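## Task

Move the banana and the orange out of the pan and fully into the bag, between its two layers. Everything else, including the white ball, must stay in the pan. The filled part of the bag must rest on the table. At most one corner of the bag may lie on an arm's base, no part of the bag may be in the pan, and none may hang more than a finger's width over the table edge.

## Robot and tools

Robot: two six-joint arms, left_arm and right_arm, each with a two-finger gripper. Joint order in every row and every per-arm list: waist, shoulder, elbow, wrist pitch, wrist yaw, wrist roll. Stated ranges in rad: waist -2.618 to 3.054, shoulder 0.000 to 3.142, elbow 0.000 to 3.142, wrist pitch -1.571 to 1.571, wrist yaw -1.571 to 1.571, wrist roll -2.094 to 2.094. Real ends may differ by up to 0.059 rad.

Frames: the scene frame has its origin at table-top height midway between the nominal bases, +x pointing out over the table, +z up, left_arm on the +y side (not tied to image left/right). Calibrated bases: left_arm at (-0.019, +0.343, +0.033) m, quat_wxyz (+1.000, 0, 0, -0.008); right_arm at (-0.046, -0.254, +0.023) m, quat_wxyz (+1.000, 0, 0, +0.016). Hand positions, orientations and wrist-camera poses are reported in each arm's own base frame; the table and fixed cameras use the scene frame. Reported hand poses can be off by a few cm, more when stretched. The gripper's fingers point along its +z and close along its y; end_effector_position is the point between the pads, about 1 cm behind the tips.

A row: 14 numbers, each in [-1, 1], always for both arms: left_arm's 6 joint values then its opening, then right_arm's 6 joint values then its opening. Joint values are offsets, not poses: scaled so 1.0 = 2.224 rad for waist, shoulder, elbow and 8.485 rad for the three wrist joints, counted from the Joint targets shown when the action (or move) begins, never from the previous row. Sending the same offset again moves further. Sending 0 for all of an arm's joints re-commands its current Joint targets. The opening is absolute: +1 fully open, -1 shut; send the current value to leave a gripper unchanged, since 0 means half open.

execute_actions: actions = a list of actions; each action is a list of 1 to 15 rows, one per 1/30 s step; if fewer than 15 rows, the last row repeats to fill the action. An action asking any joint to go more than 0.059 rad beyond its range is rejected for both arms; a malformed action or a failing first action rejects the whole call. cameras: list of names, ["all"], or []; with an empty actions list all images come by default. An empty call also reports the scene number and task.

move: target is one 14-number row or a list of up to 15 rows, every one an offset from the same starting Joint targets; all joints interpolate together, so grippers follow curves, with no obstacle avoidance. speed: rad/s of the joint with the farthest to go, 0.01 to 12.57, default 0.5, one value or one per target. blend: rad of corner rounding per target, 0 = stop there. opening_speed: rate of the opening command per second on the -1..+1 scale, at least 0.2. grip_force: newtons per pad, 10 to 50, one value or one per arm; it persists; below 50 fingers close slowly. blocking=false returns after about 0.5 s while the move continues. The result adds a move: line (done, off_target, moving, held, fault) and limits=held if steps were withheld.

wait: seconds 0 to 10; arms keep their last command, a running move continues. stop: brakes the running move. zoom_image: camera plus region [x0, y0, x1, y1] in that image's pixels, origin top-left, at most 504 wide and high, only from the newest images. finished_scene: scene = number of the current scene; irreversible, later calls go to the next scene.

Cameras (896x504): cam_head_left, cam_head_right, cam_high, cam_low, cam_left_wrist, cam_right_wrist.

Result lines: Joint positions (rad, then finger pad gap in m, 0.094 open) and Joint velocities (rad/s, m/s; may read within noise or be omitted); Joint targets, the base for your next offsets; Tool commands; grip_measured on the opening scale, reading slightly wide when empty and a few thousandths narrower than a squeezed part; joint torques (N m, positive toward larger angle, joints 1 to 3 wrap at ±28); joint sent to its limit; joint command not followed (clearance check altered targets); MOTOR HOT from 75 °C, OVER-TEMPERATURE FAULT at 90 °C folds that arm away for good. Per-step target lead is limited (0.339 rad big joints, 2.2 wrist) and targets putting a gripper over 200 mm from its actual position are scaled back, so large motions need several actions.

Avoid: dropping things or releasing moving objects, knocking anything off the table, slamming into the table, stand or heavy items, any contact between the two arms or one gripper closing on the other's fingers, and long pushes against things you can't move (to end one, command targets back past the measured positions). Tomato, orange and banana can squash: close slowly with opening_speed and a modest grip_force. Holding loads or staying stretched heats motors. Loose items may get nudged occasionally; check images before finishing.

Each tool is called after "Call:" as name([rows], argument=value, ...), one row to a line, values as JSON.

## Session

Call:
execute_actions(actions=[])

Call:
zoom_image(camera="cam_head_left", region=[340, 190, 560, 350])

Call:
zoom_image(camera="cam_high", region=[380, 140, 600, 360])

Scene clock: 0.00 s.
left_arm: end_effector_position=(+0.3888, +0.0274, +0.0853) grip_measured=+1.000 end_effector_quat_wxyz=(+0.575, -0.073, +0.814, +0.044) | right_arm: end_effector_position=(+0.3941, -0.0220, +0.0992) grip_measured=+1.000 end_effector_quat_wxyz=(+0.573, +0.050, +0.817, -0.038)
Joint positions: left_arm=[0.002 1.556 0.34 0.871 -0.154 -0.07 0.094] | right_arm=[-0.004 1.493 0.384 0.758 0.117 0.037 0.094]
Joint velocities: within noise
Joint torques (N m): no reading
Heat: left arm: 26 °C; right arm: 31 °C.
Joint targets: left_arm=[0.002 1.552 0.344 0.866 -0.154 -0.070] | right_arm=[-0.004 1.484 0.395 0.771 0.117 0.037]
Tool commands: left_gripper/opening=+1.0 right_gripper/opening=+1.0

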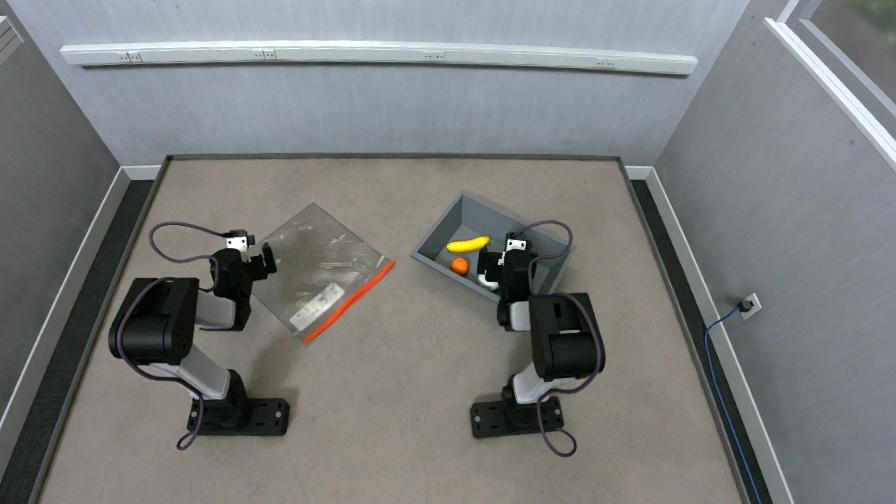

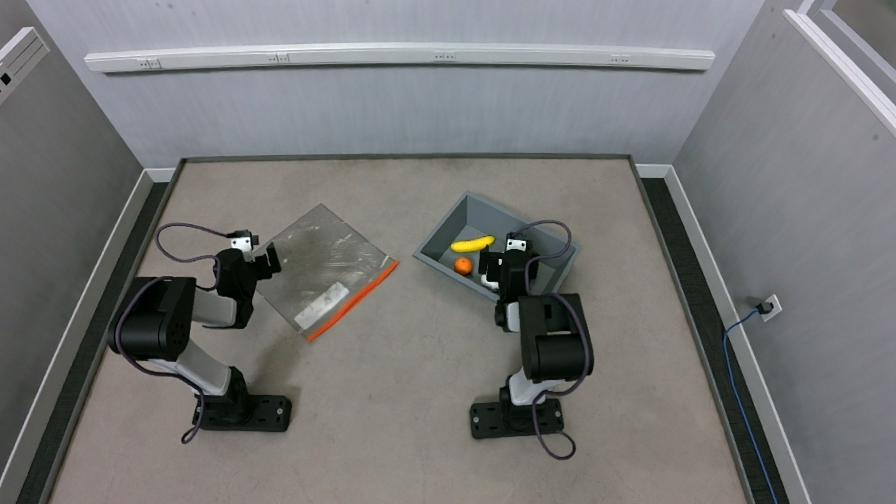

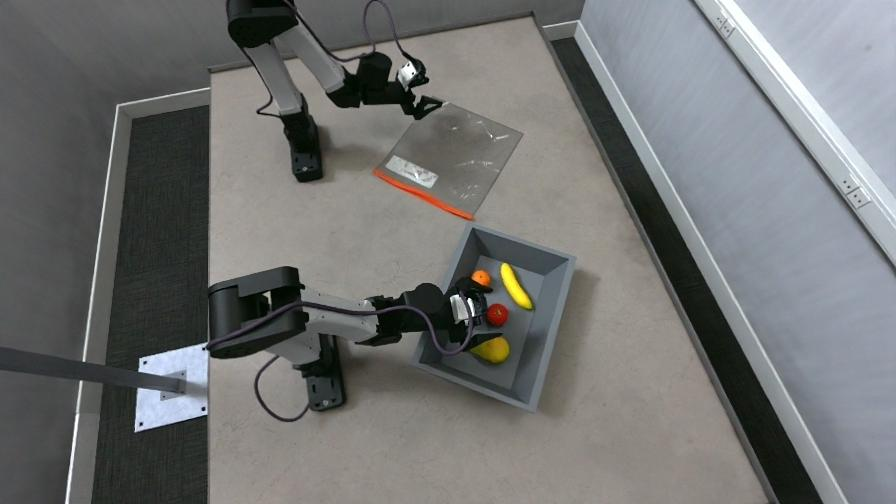

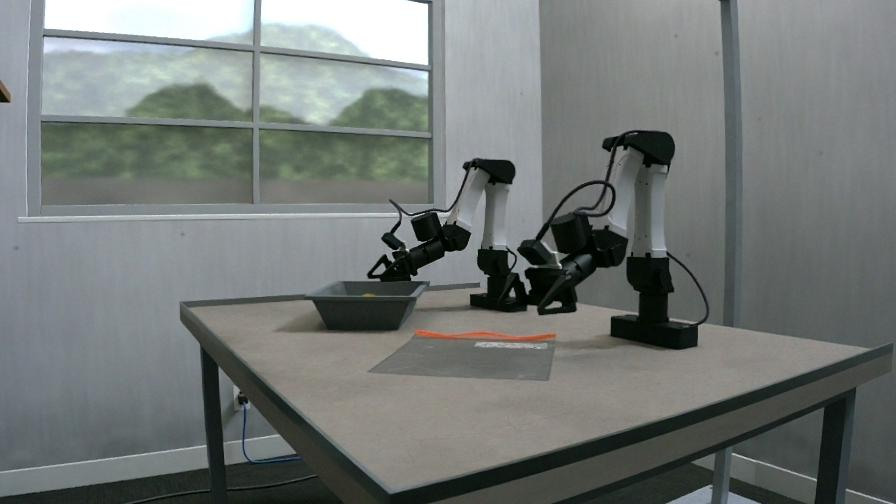

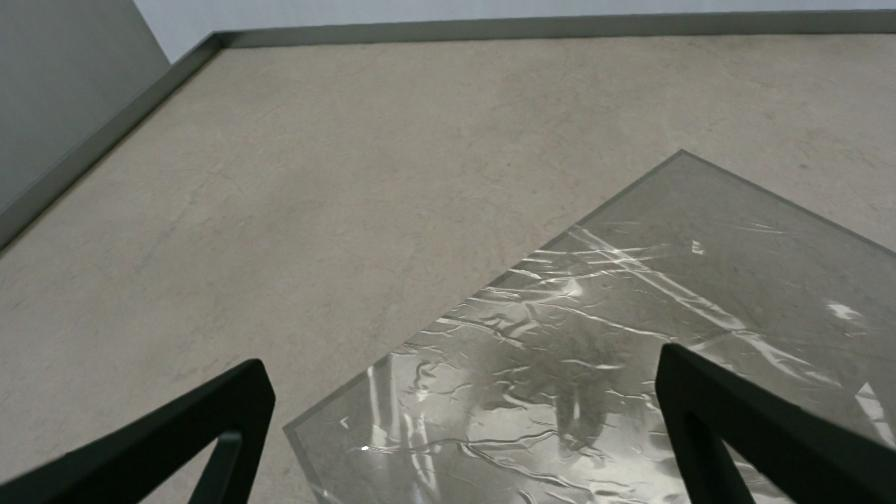

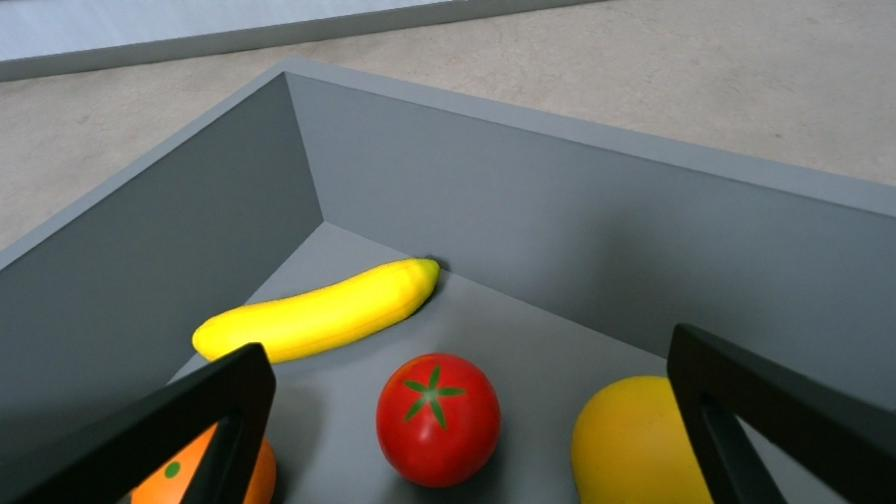

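Scaled by 2.291 from the camera's 896x504 image, which has a finer 1280x720 frame.

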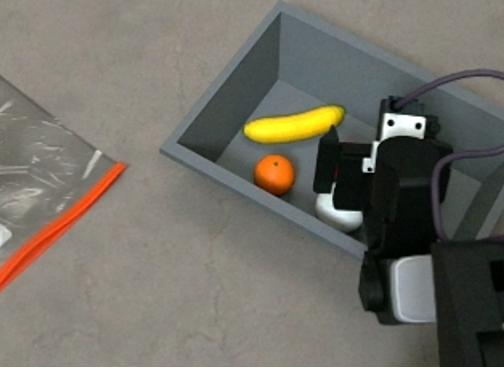

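Scaled by 2.291 from the camera's 896x504 image, which has a finer 1280x720 frame.

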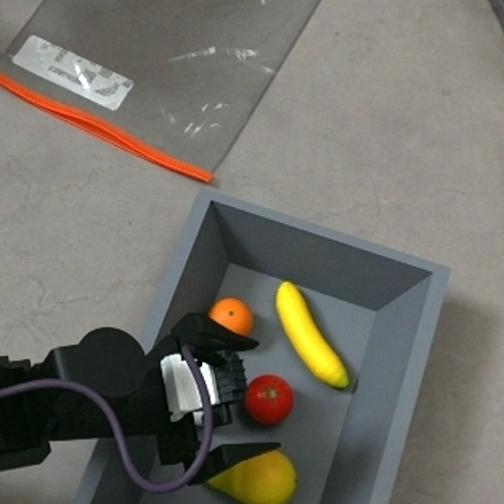

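Call:
move(target=[-0.2509,0.0991,0.3883,-0.2005,0.0182,0.0083,-1,0.4182,-0.119,0.0354,-0.0619,-0.0138,0.1803,0.2], speed=0.9, cameras=["cam_left_wrist","cam_right_wrist","cam_head_left","cam_high"])

Scene clock: 4.03 s.
left_arm: end_effector_position=(+0.3006, -0.1830, +0.0475) grip_measured=-0.985 end_effector_quat_wxyz=(+0.088, +0.267, +0.960, -0.018) | right_arm: end_effector_position=(+0.2195, +0.2853, +0.1001) grip_measured=+0.201 end_effector_quat_wxyz=(+0.162, +0.277, +0.828, +0.460)
Joint positions: left_arm=[-0.554 1.757 1.188 -0.822 -0.015 -0.01 0.001] | right_arm=[0.919 1.241 0.445 0.243 0.008 1.56 0.056]
Joint torques (N m): left_arm=[0.05 -6.6 9.05 0.68 0.13 0.06] | right_arm=[0.69 -5.57 9.32 1.8 -0.08 0.07]
Heat: left arm: 26 °C; right arm: 31 °C.
Joint targets: left_arm=[-0.556 1.773 1.208 -0.835 0.000 0.001] | right_arm=[0.926 1.220 0.473 0.246 0.000 1.567]
move: done
Images, in order (width x height): cam_head_left 896x504, cam_high 896x504, cam_left_wrist 896x504, cam_right_wrist 896x504.

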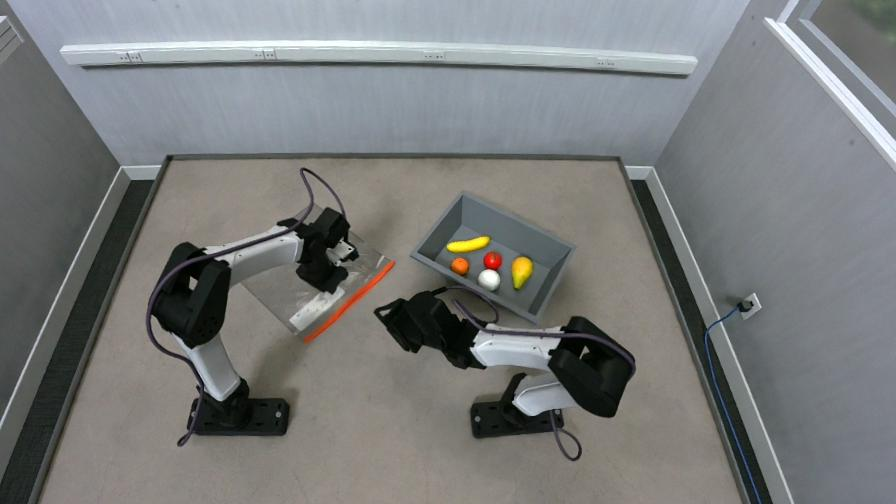

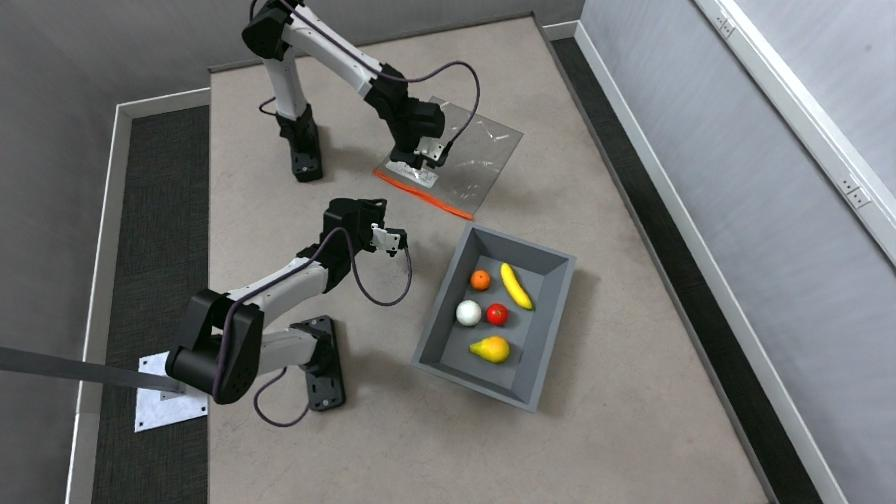

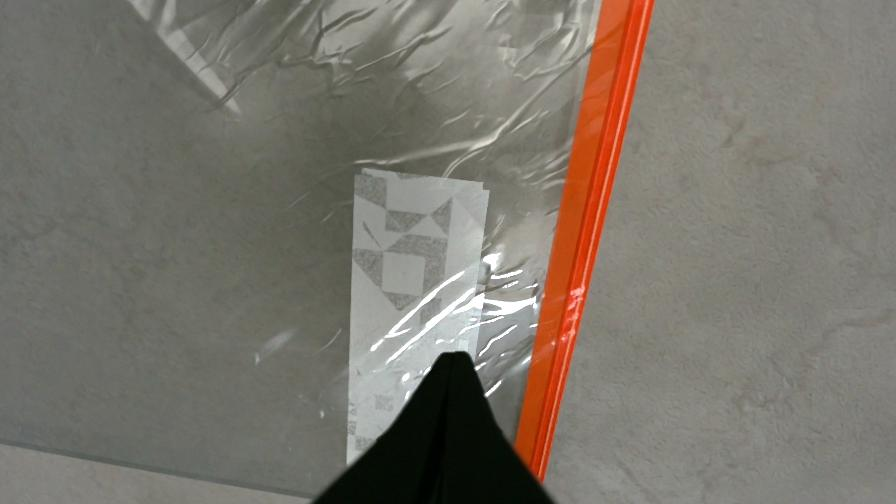

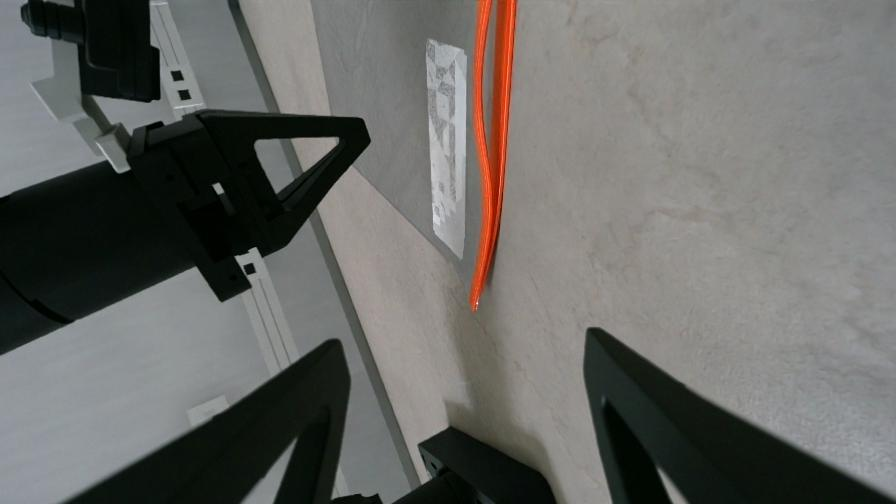

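Call:
move([
  [0.0031,0.0602,0.0592,0.0003,0,0,-1,0,0,0,0,0,0,0.2],
  [0.0031,0.1045,0.0023,0.0268,0,0,-1,0,0,0,0,0,0,0.2],
  [0.0468,0.1221,0.0294,0.0243,0,0,-1,0,0,0,0,0,0,0.2],
], speed=[0.5,0.2,0.2], cameras=["cam_left_wrist","cam_right_wrist","cam_head_left"])

Scene clock: 8.40 s.
left_arm: end_effector_position=(+0.3606, -0.1779, -0.0157) grip_measured=-0.985 end_effector_quat_wxyz=(+0.096, +0.221, +0.970, -0.022) | right_arm: end_effector_position=(+0.2195, +0.2853, +0.1001) grip_measured=+0.201 end_effector_quat_wxyz=(+0.162, +0.277, +0.828, +0.460)
Joint positions: left_arm=[-0.459 2.016 1.261 -0.617 -0.002 -0.01 0.001] | right_arm=[0.919 1.241 0.445 0.243 0.008 1.561 0.056]
Joint torques (N m): left_arm=[0.75 -7.54 7.83 0.74 0.02 0.06] | right_arm=[0.69 -5.55 9.33 1.79 -0.09 0.06]
Heat: left arm: 27 °C; right arm: 32 °C.
Joint targets: left_arm=[-0.453 2.045 1.273 -0.628 0.000 0.001] | right_arm=[0.926 1.220 0.473 0.246 0.000 1.567]
move: done
Images, in order (width x height): cam_head_left 896x504, cam_left_wrist 896x504, cam_right_wrist 896x504.

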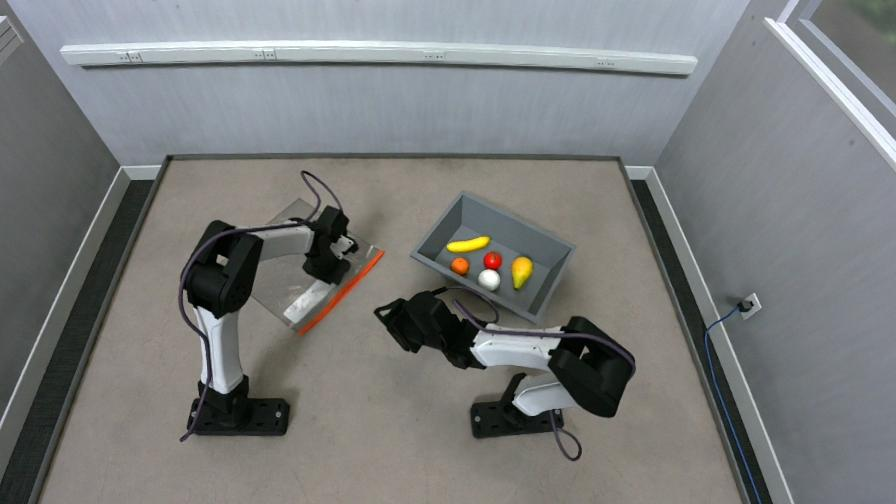

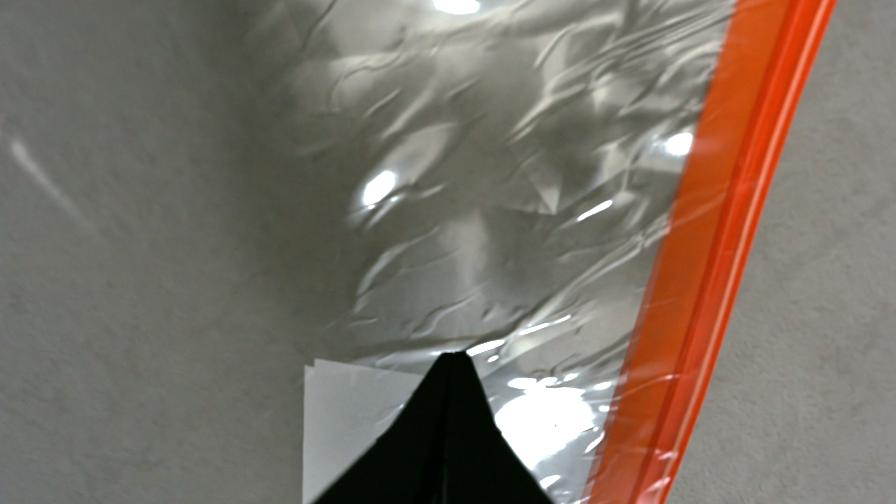

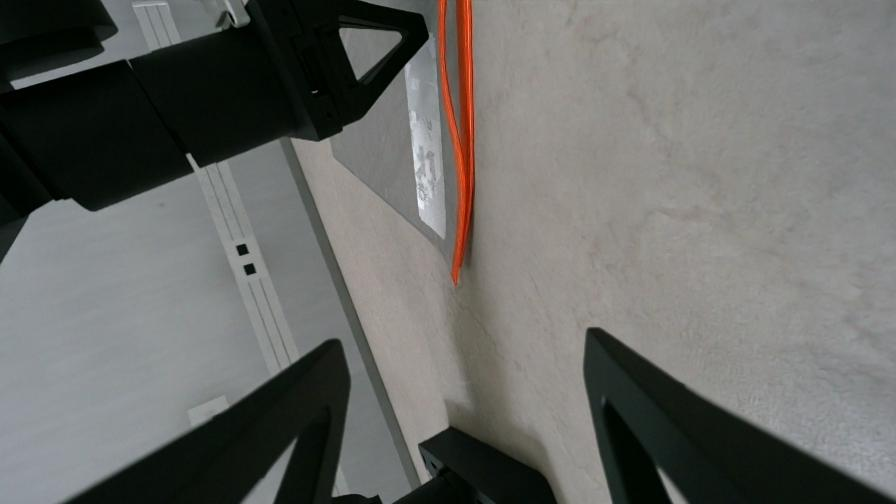

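Call:
execute_actions(actions=[], cameras=["cam_head_left","cam_right_wrist","cam_left_wrist","cam_low"])

Scene clock: 9.93 s.
left_arm: end_effector_position=(+0.3606, -0.1779, -0.0157) grip_measured=-0.985 end_effector_quat_wxyz=(+0.096, +0.221, +0.970, -0.022) | right_arm: end_effector_position=(+0.2195, +0.2853, +0.1001) grip_measured=+0.201 end_effector_quat_wxyz=(+0.162, +0.277, +0.828, +0.460)
Joint positions: left_arm=[-0.459 2.016 1.261 -0.617 -0.002 -0.01 0.001] | right_arm=[0.919 1.241 0.445 0.243 0.008 1.561 0.056]
Joint velocities: within noise
Joint torques (N m): left_arm=[0.75 -7.57 7.8 0.73 0.02 0.05] | right_arm=[0.7 -5.55 9.35 1.79 -0.08 0.06]
Heat: left arm: 27 °C; right arm: 32 °C.
Joint targets: left_arm=[-0.453 2.045 1.273 -0.628 0.000 0.001] | right_arm=[0.926 1.220 0.473 0.246 0.000 1.567]
Tool commands: left_gripper/opening=-1.0 right_gripper/opening=+0.2
Images, in order (width x height): cam_head_left 896x504, cam_low 896x504, cam_left_wrist 896x504, cam_right_wrist 896x504.

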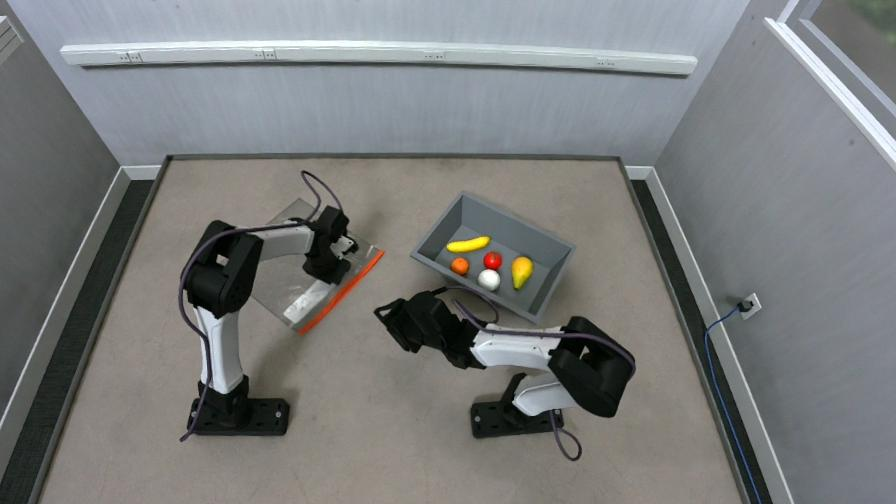

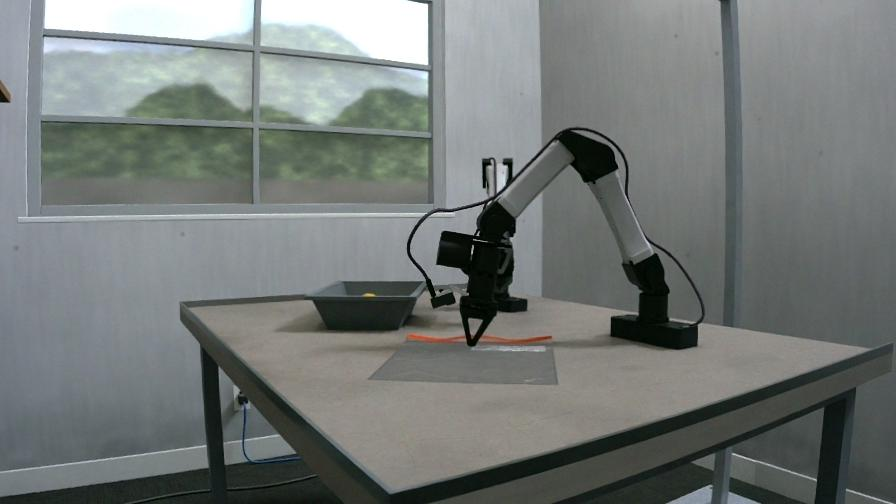

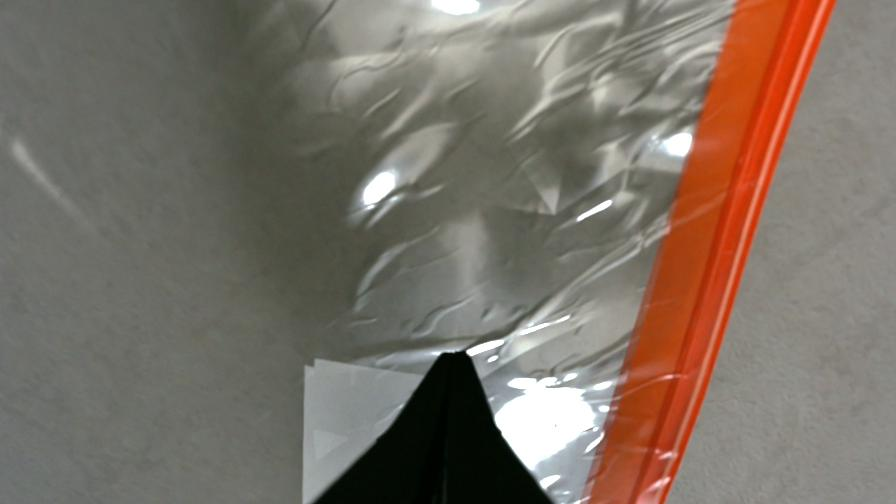

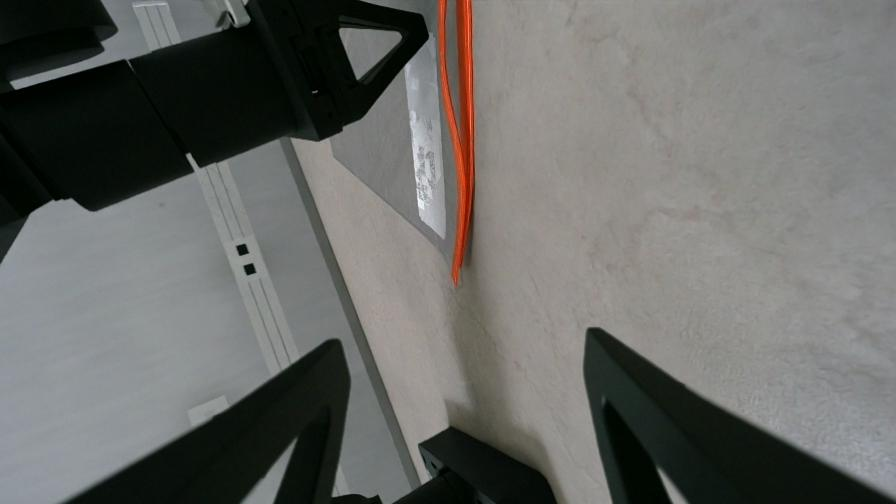

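Call:
move([
  [0,0.012,-0.006,0.0037,0,0,-1,0,0,0,0,0,0,0.2],
  [0.047,0.0401,0.0412,-0.001,0,0,-1,0,0,0,0,0,0,0.2],
], speed=0.2, cameras=["cam_head_left","cam_right_wrist","cam_low"])

Call:
zoom_image(camera="cam_low", region=[340, 290, 600, 420])

Call:
zoom_image(camera="cam_head_left", region=[230, 180, 430, 360])

Scene clock: 12.00 s.
left_arm: end_effector_position=(+0.3992, -0.1542, -0.0158) grip_measured=-0.985 end_effector_quat_wxyz=(+0.106, +0.174, +0.979, -0.030) | right_arm: end_effector_position=(+0.2195, +0.2853, +0.1001) grip_measured=+0.201 end_effector_quat_wxyz=(+0.162, +0.277, +0.828, +0.460)
Joint positions: left_arm=[-0.36 2.087 1.365 -0.629 0.02 -0.01 0.001] | right_arm=[0.919 1.241 0.445 0.243 0.008 1.561 0.056]
Joint torques (N m): left_arm=[1.21 -6.8 6.78 0.82 -0.17 0.06] | right_arm=[0.7 -5.56 9.33 1.79 -0.08 0.06]
Heat: left arm: 28 °C; right arm: 32 °C.
Joint targets: left_arm=[-0.348 2.134 1.365 -0.637 0.000 0.001] | right_arm=[0.926 1.220 0.473 0.246 0.000 1.567]
move: off_target (left_arm); left_arm: the shoulder is farthest, 0.047 rad from its target
Images, in order (width x height): cam_head_left 896x504, cam_low 896x504, cam_right_wrist 896x504.

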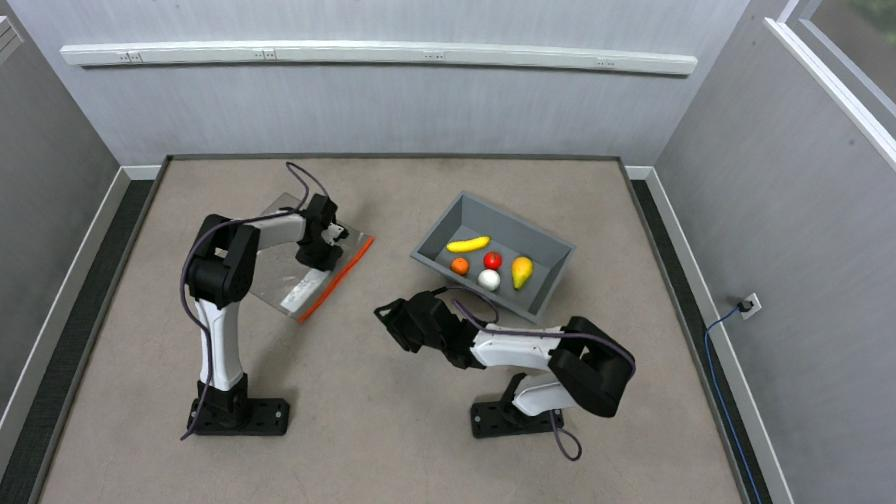

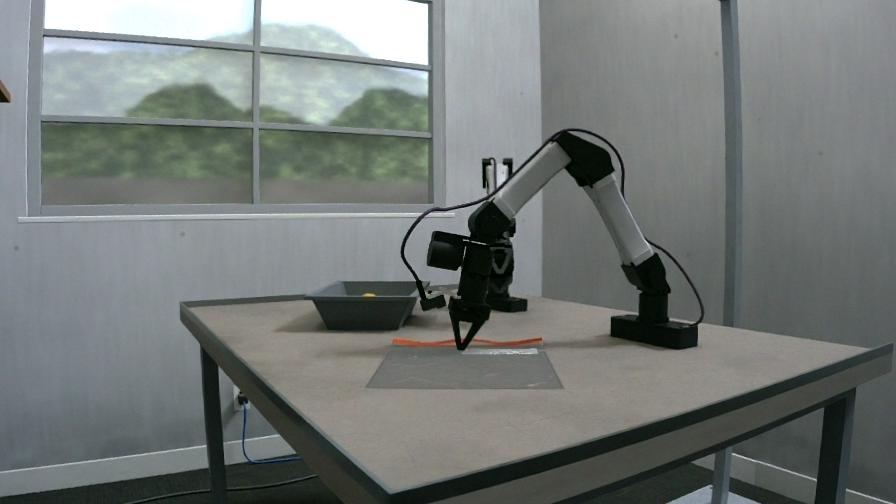

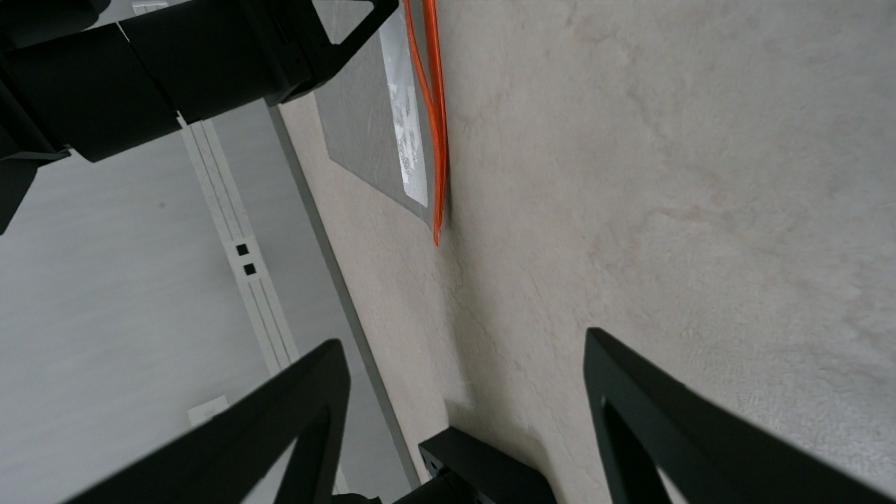

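Scaled by 1.938 from the camera's 896x504 image, which has a finer 1280x720 frame.

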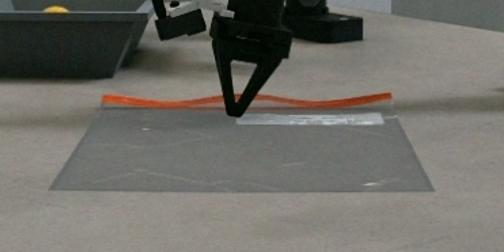

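Scaled by 2.520 from the camera's 896x504 image, which has a finer 1280x720 frame.

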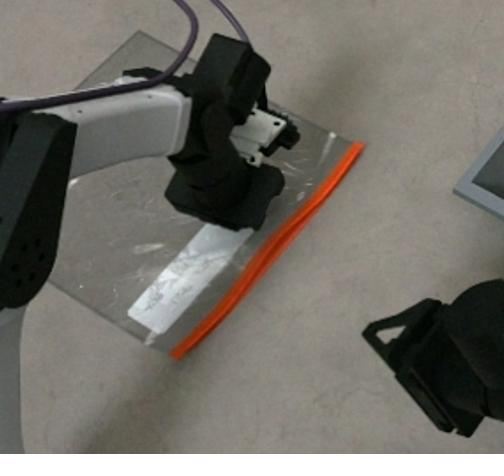

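Call:
move([
  [0,0,0,0,0,0,-1,0,0,0,0,0,-0.3697,0.2],
  [0,0,0,0,0,0,-1,-0.0095,0.2371,0.009,0.0599,0,-0.3697,0.2],
], speed=[1.2,0.4], blend=0.1, cameras=["cam_head_left","cam_right_wrist","cam_low","cam_head_right"])

Call:
zoom_image(camera="cam_head_left", region=[230, 180, 430, 360])

Scene clock: 17.37 s.
left_arm: end_effector_position=(+0.3992, -0.1542, -0.0158) grip_measured=-0.985 end_effector_quat_wxyz=(+0.106, +0.174, +0.979, -0.030) | right_arm: end_effector_position=(+0.2507, +0.3216, +0.0314) grip_measured=+0.201 end_effector_quat_wxyz=(-0.468, +0.821, -0.286, +0.162)
Joint positions: left_arm=[-0.36 2.087 1.365 -0.629 0.02 -0.01 0.001] | right_arm=[0.912 1.739 0.471 0.733 0.007 -1.564 0.056]
Joint torques (N m): left_arm=[1.18 -6.76 6.79 0.82 -0.17 0.06] | right_arm=[-0.68 -5.48 6.94 1.98 -0.13 0.04]
Heat: left arm: 28 °C; right arm: 32 °C.
Joint targets: left_arm=[-0.348 2.134 1.365 -0.637 0.000 0.001] | right_arm=[0.904 1.747 0.493 0.755 0.000 -1.570]
move: off_target (left_arm); left_arm: the shoulder is farthest, 0.047 rad from its target
Images, in order (width x height): cam_head_left 896x504, cam_head_right 896x504, cam_low 896x504, cam_right_wrist 896x504.

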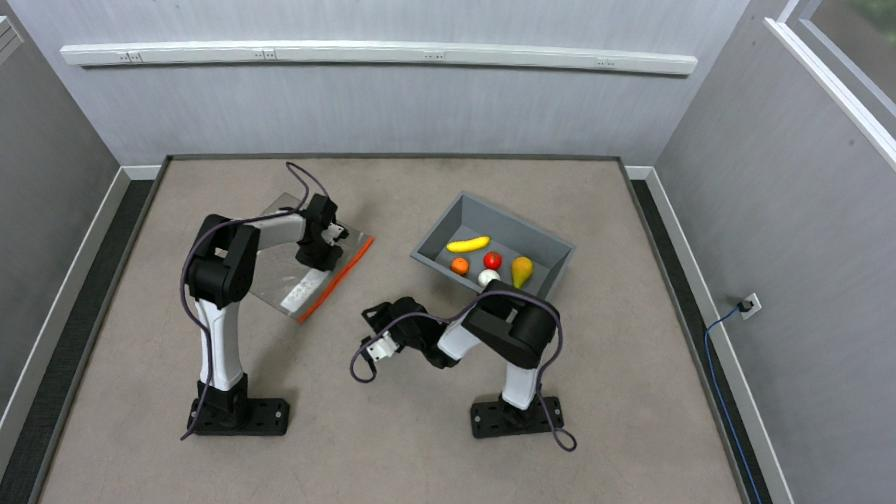

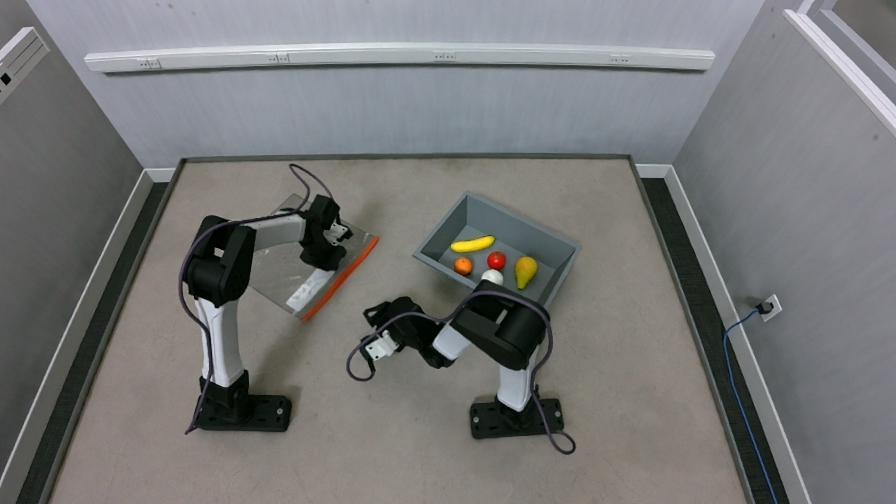

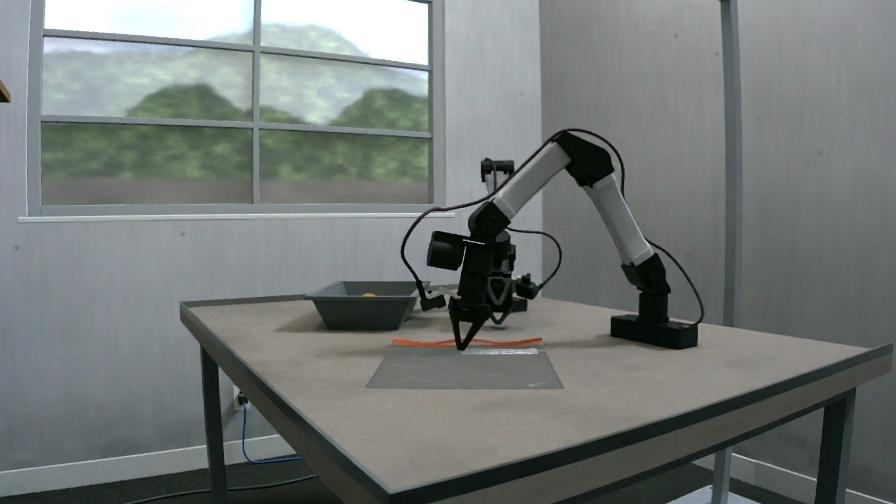

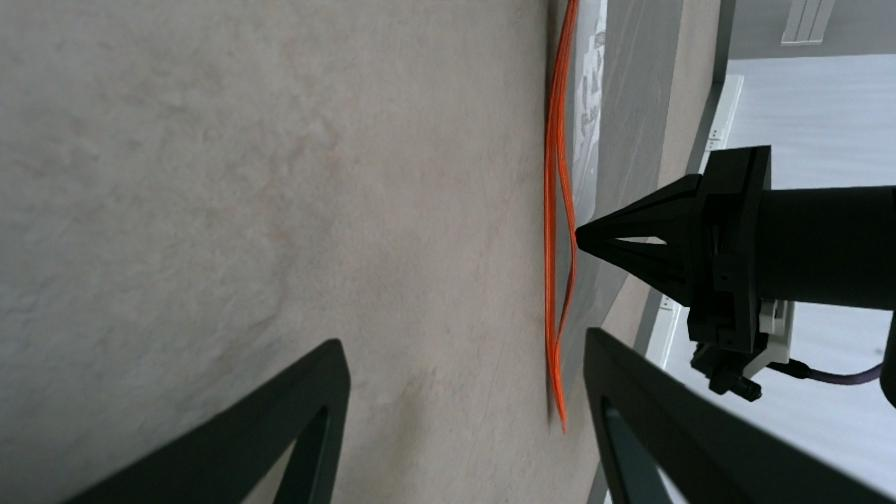

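Scaled by 2.520 from the camera's 896x504 image, which has a finer 1280x720 frame.

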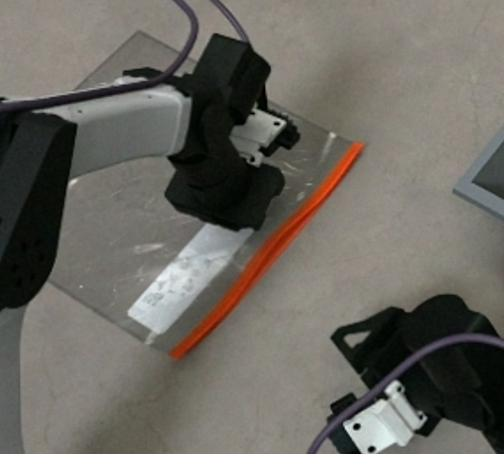

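Call:
move(target=[0,0,0,0,0,0,-1,0,0.152,0.1253,0.0188,0,0,0.2], speed=0.25, cameras=["cam_right_wrist","cam_low"])

Call:
zoom_image(camera="cam_low", region=[360, 260, 600, 400])

Scene clock: 20.40 s.
left_arm: end_effector_position=(+0.3992, -0.1542, -0.0158) grip_measured=-0.985 end_effector_quat_wxyz=(+0.106, +0.174, +0.979, -0.030) | right_arm: end_effector_position=(+0.3017, +0.3875, +0.0190) grip_measured=+0.201 end_effector_quat_wxyz=(-0.511, +0.795, -0.277, +0.176)
Joint positions: left_arm=[-0.36 2.087 1.365 -0.629 0.02 -0.01 0.001] | right_arm=[0.912 2.073 0.751 0.893 0.007 -1.564 0.056]
Joint torques (N m): left_arm=[1.17 -6.78 6.76 0.81 -0.16 0.05] | right_arm=[-0.69 -7.76 6.56 2.09 -0.12 0.04]
Heat: left arm: 28 °C; right arm: 32 °C.
Joint targets: left_arm=[-0.348 2.134 1.365 -0.637 0.000 0.001] | right_arm=[0.904 2.085 0.772 0.914 0.000 -1.570]
move: off_target (left_arm); left_arm: the shoulder is farthest, 0.047 rad from its target
Images, in order (width x height): cam_low 896x504, cam_right_wrist 896x504.

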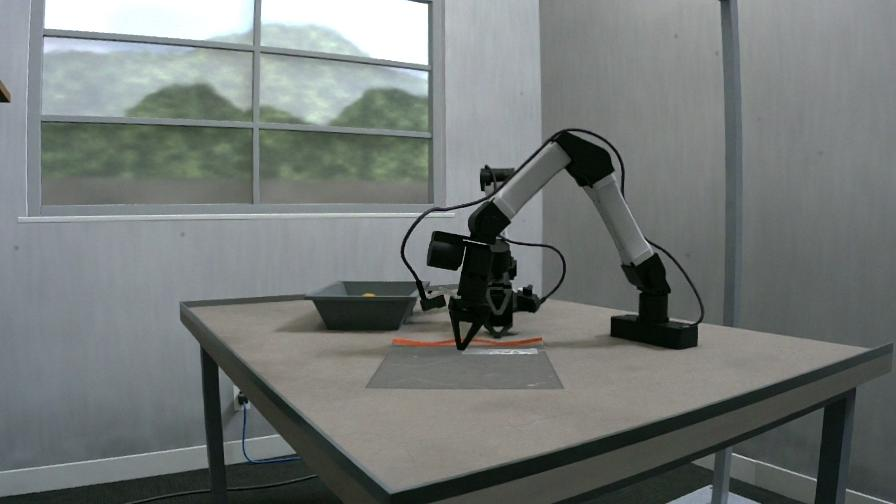

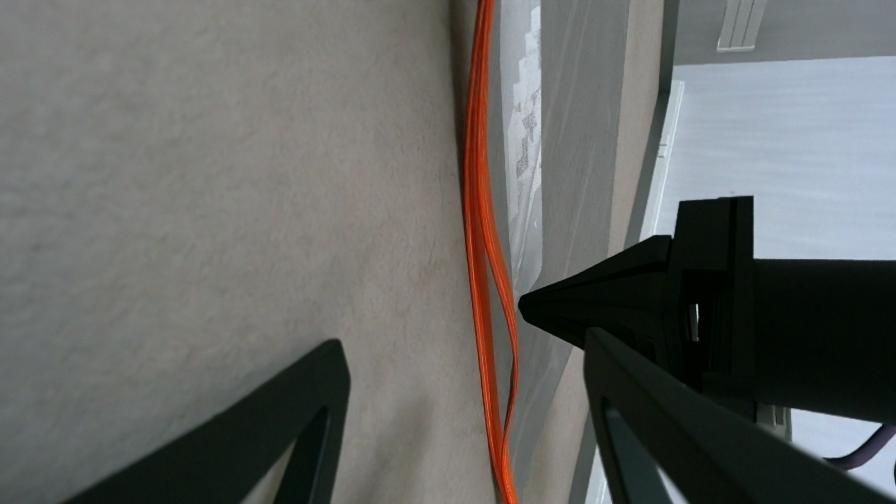

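Scaled by 2.100 from the camera's 896x504 image, which has a finer 1280x720 frame.

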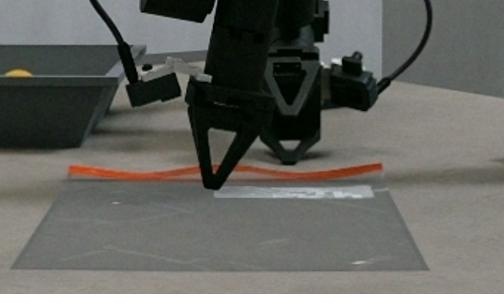

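Call:
move(target=[0,0,0,0,0,0,-1,-0.0135,0.0358,0.0611,-0.0066,0,0,0.2], speed=0.2, cameras=["cam_right_wrist","cam_head_left"])

Call:
zoom_image(camera="cam_head_left", region=[280, 220, 420, 346])

Scene clock: 22.23 s.
left_arm: end_effector_position=(+0.3992, -0.1542, -0.0158) grip_measured=-0.985 end_effector_quat_wxyz=(+0.106, +0.174, +0.979, -0.030) | right_arm: end_effector_position=(+0.3341, +0.4028, +0.0201) grip_measured=+0.201 end_effector_quat_wxyz=(-0.516, +0.785, -0.287, +0.187)
Joint positions: left_arm=[-0.36 2.087 1.365 -0.629 0.02 -0.01 0.001] | right_arm=[0.881 2.151 0.887 0.854 0.007 -1.564 0.056]
Joint torques (N m): left_arm=[1.17 -6.78 6.79 0.82 -0.16 0.06] | right_arm=[-0.58 -8.44 6.9 1.93 -0.12 0.05]
Heat: left arm: 28 °C; right arm: 33 °C.
Joint targets: left_arm=[-0.348 2.134 1.365 -0.637 0.000 0.001] | right_arm=[0.875 2.165 0.908 0.858 0.000 -1.570]
move: off_target (left_arm); left_arm: the shoulder is farthest, 0.047 rad from its target
Images, in order (width x height): cam_head_left 896x504, cam_right_wrist 896x504.

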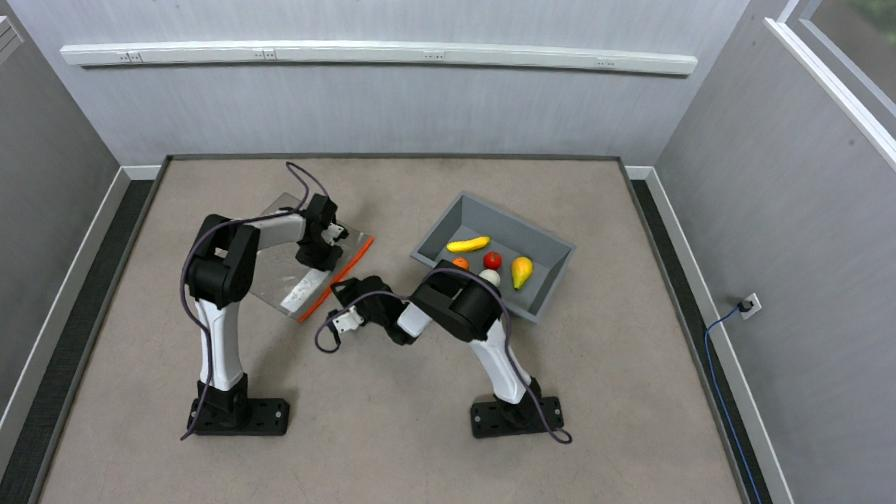

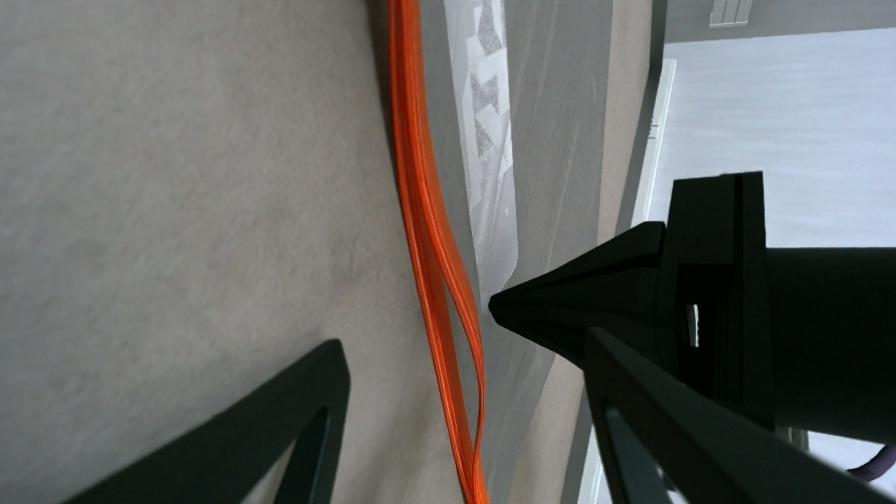

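Scaled by 3.600 from the camera's 896x504 image, which has a finer 1280x720 frame.

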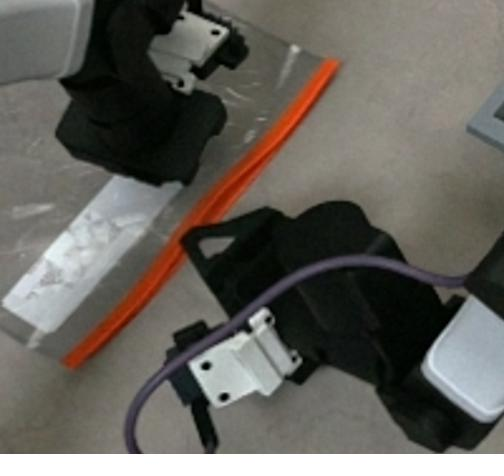

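Call:
move([
  [0,0,0,0,0,0,-1,0,0,0,0,0,0,-0.4],
  [0,0,0,0,0,0,-1,0,0.0149,0.0314,-0.0043,0,0,-0.4],
], speed=0.15, cameras=["cam_right_wrist","cam_head_left"])

Call:
zoom_image(camera="cam_right_wrist", region=[300, 180, 600, 460])

Scene clock: 24.90 s.
left_arm: end_effector_position=(+0.3992, -0.1542, -0.0158) grip_measured=-0.985 end_effector_quat_wxyz=(+0.106, +0.174, +0.979, -0.030) | right_arm: end_effector_position=(+0.3435, +0.4143, +0.0201) grip_measured=-0.399 end_effector_quat_wxyz=(-0.516, +0.785, -0.287, +0.187)
Joint positions: left_arm=[-0.36 2.087 1.365 -0.629 0.02 -0.01 0.001] | right_arm=[0.881 2.184 0.956 0.818 0.007 -1.564 0.028]
Joint torques (N m): left_arm=[1.2 -6.78 6.82 0.82 -0.17 0.06] | right_arm=[-0.59 -8.8 7.13 1.96 -0.12 0.05]
Heat: left arm: 29 °C; right arm: 33 °C.
Joint targets: left_arm=[-0.348 2.134 1.365 -0.637 0.000 0.001] | right_arm=[0.875 2.198 0.978 0.822 0.000 -1.570]
move: off_target (left_arm); left_arm: the shoulder is farthest, 0.047 rad from its target
Images, in order (width x height): cam_head_left 896x504, cam_right_wrist 896x504.

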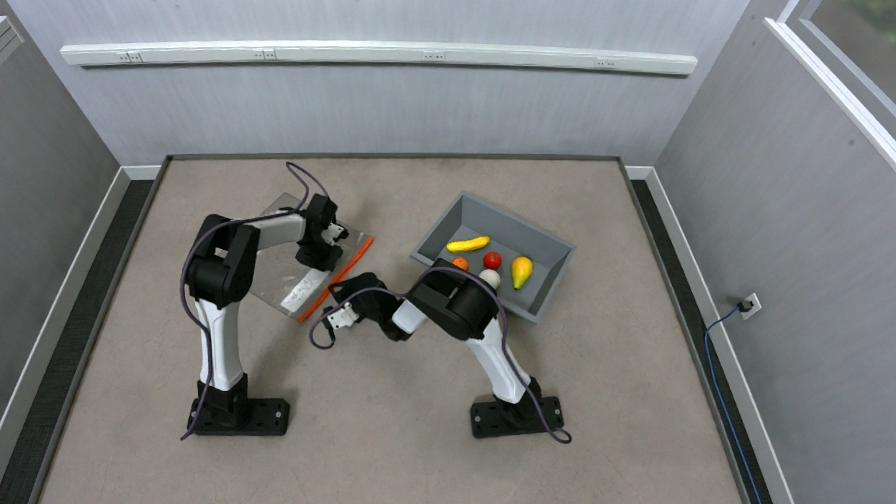

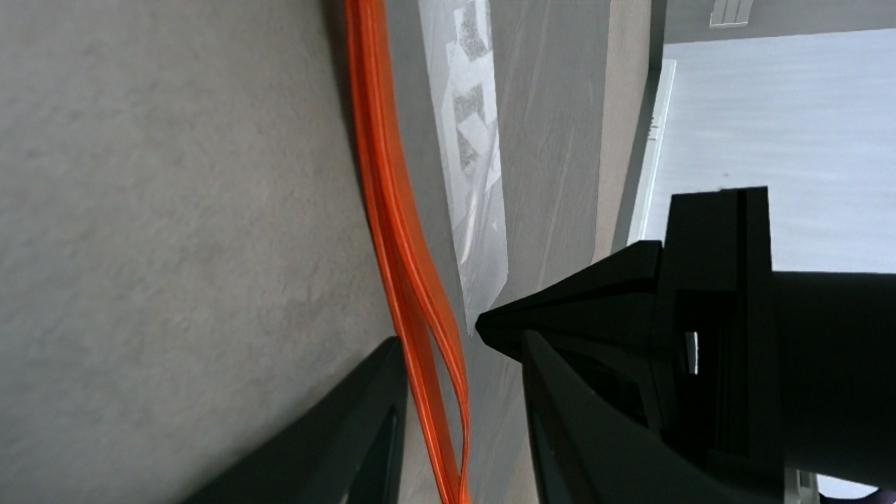

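Scaled by 1.680 from the camera's 896x504 image, which has a finer 1280x720 frame.

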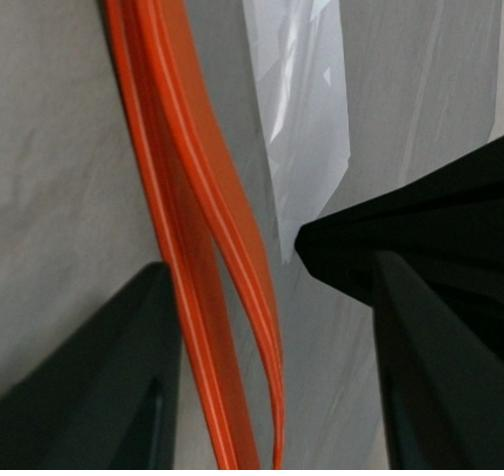

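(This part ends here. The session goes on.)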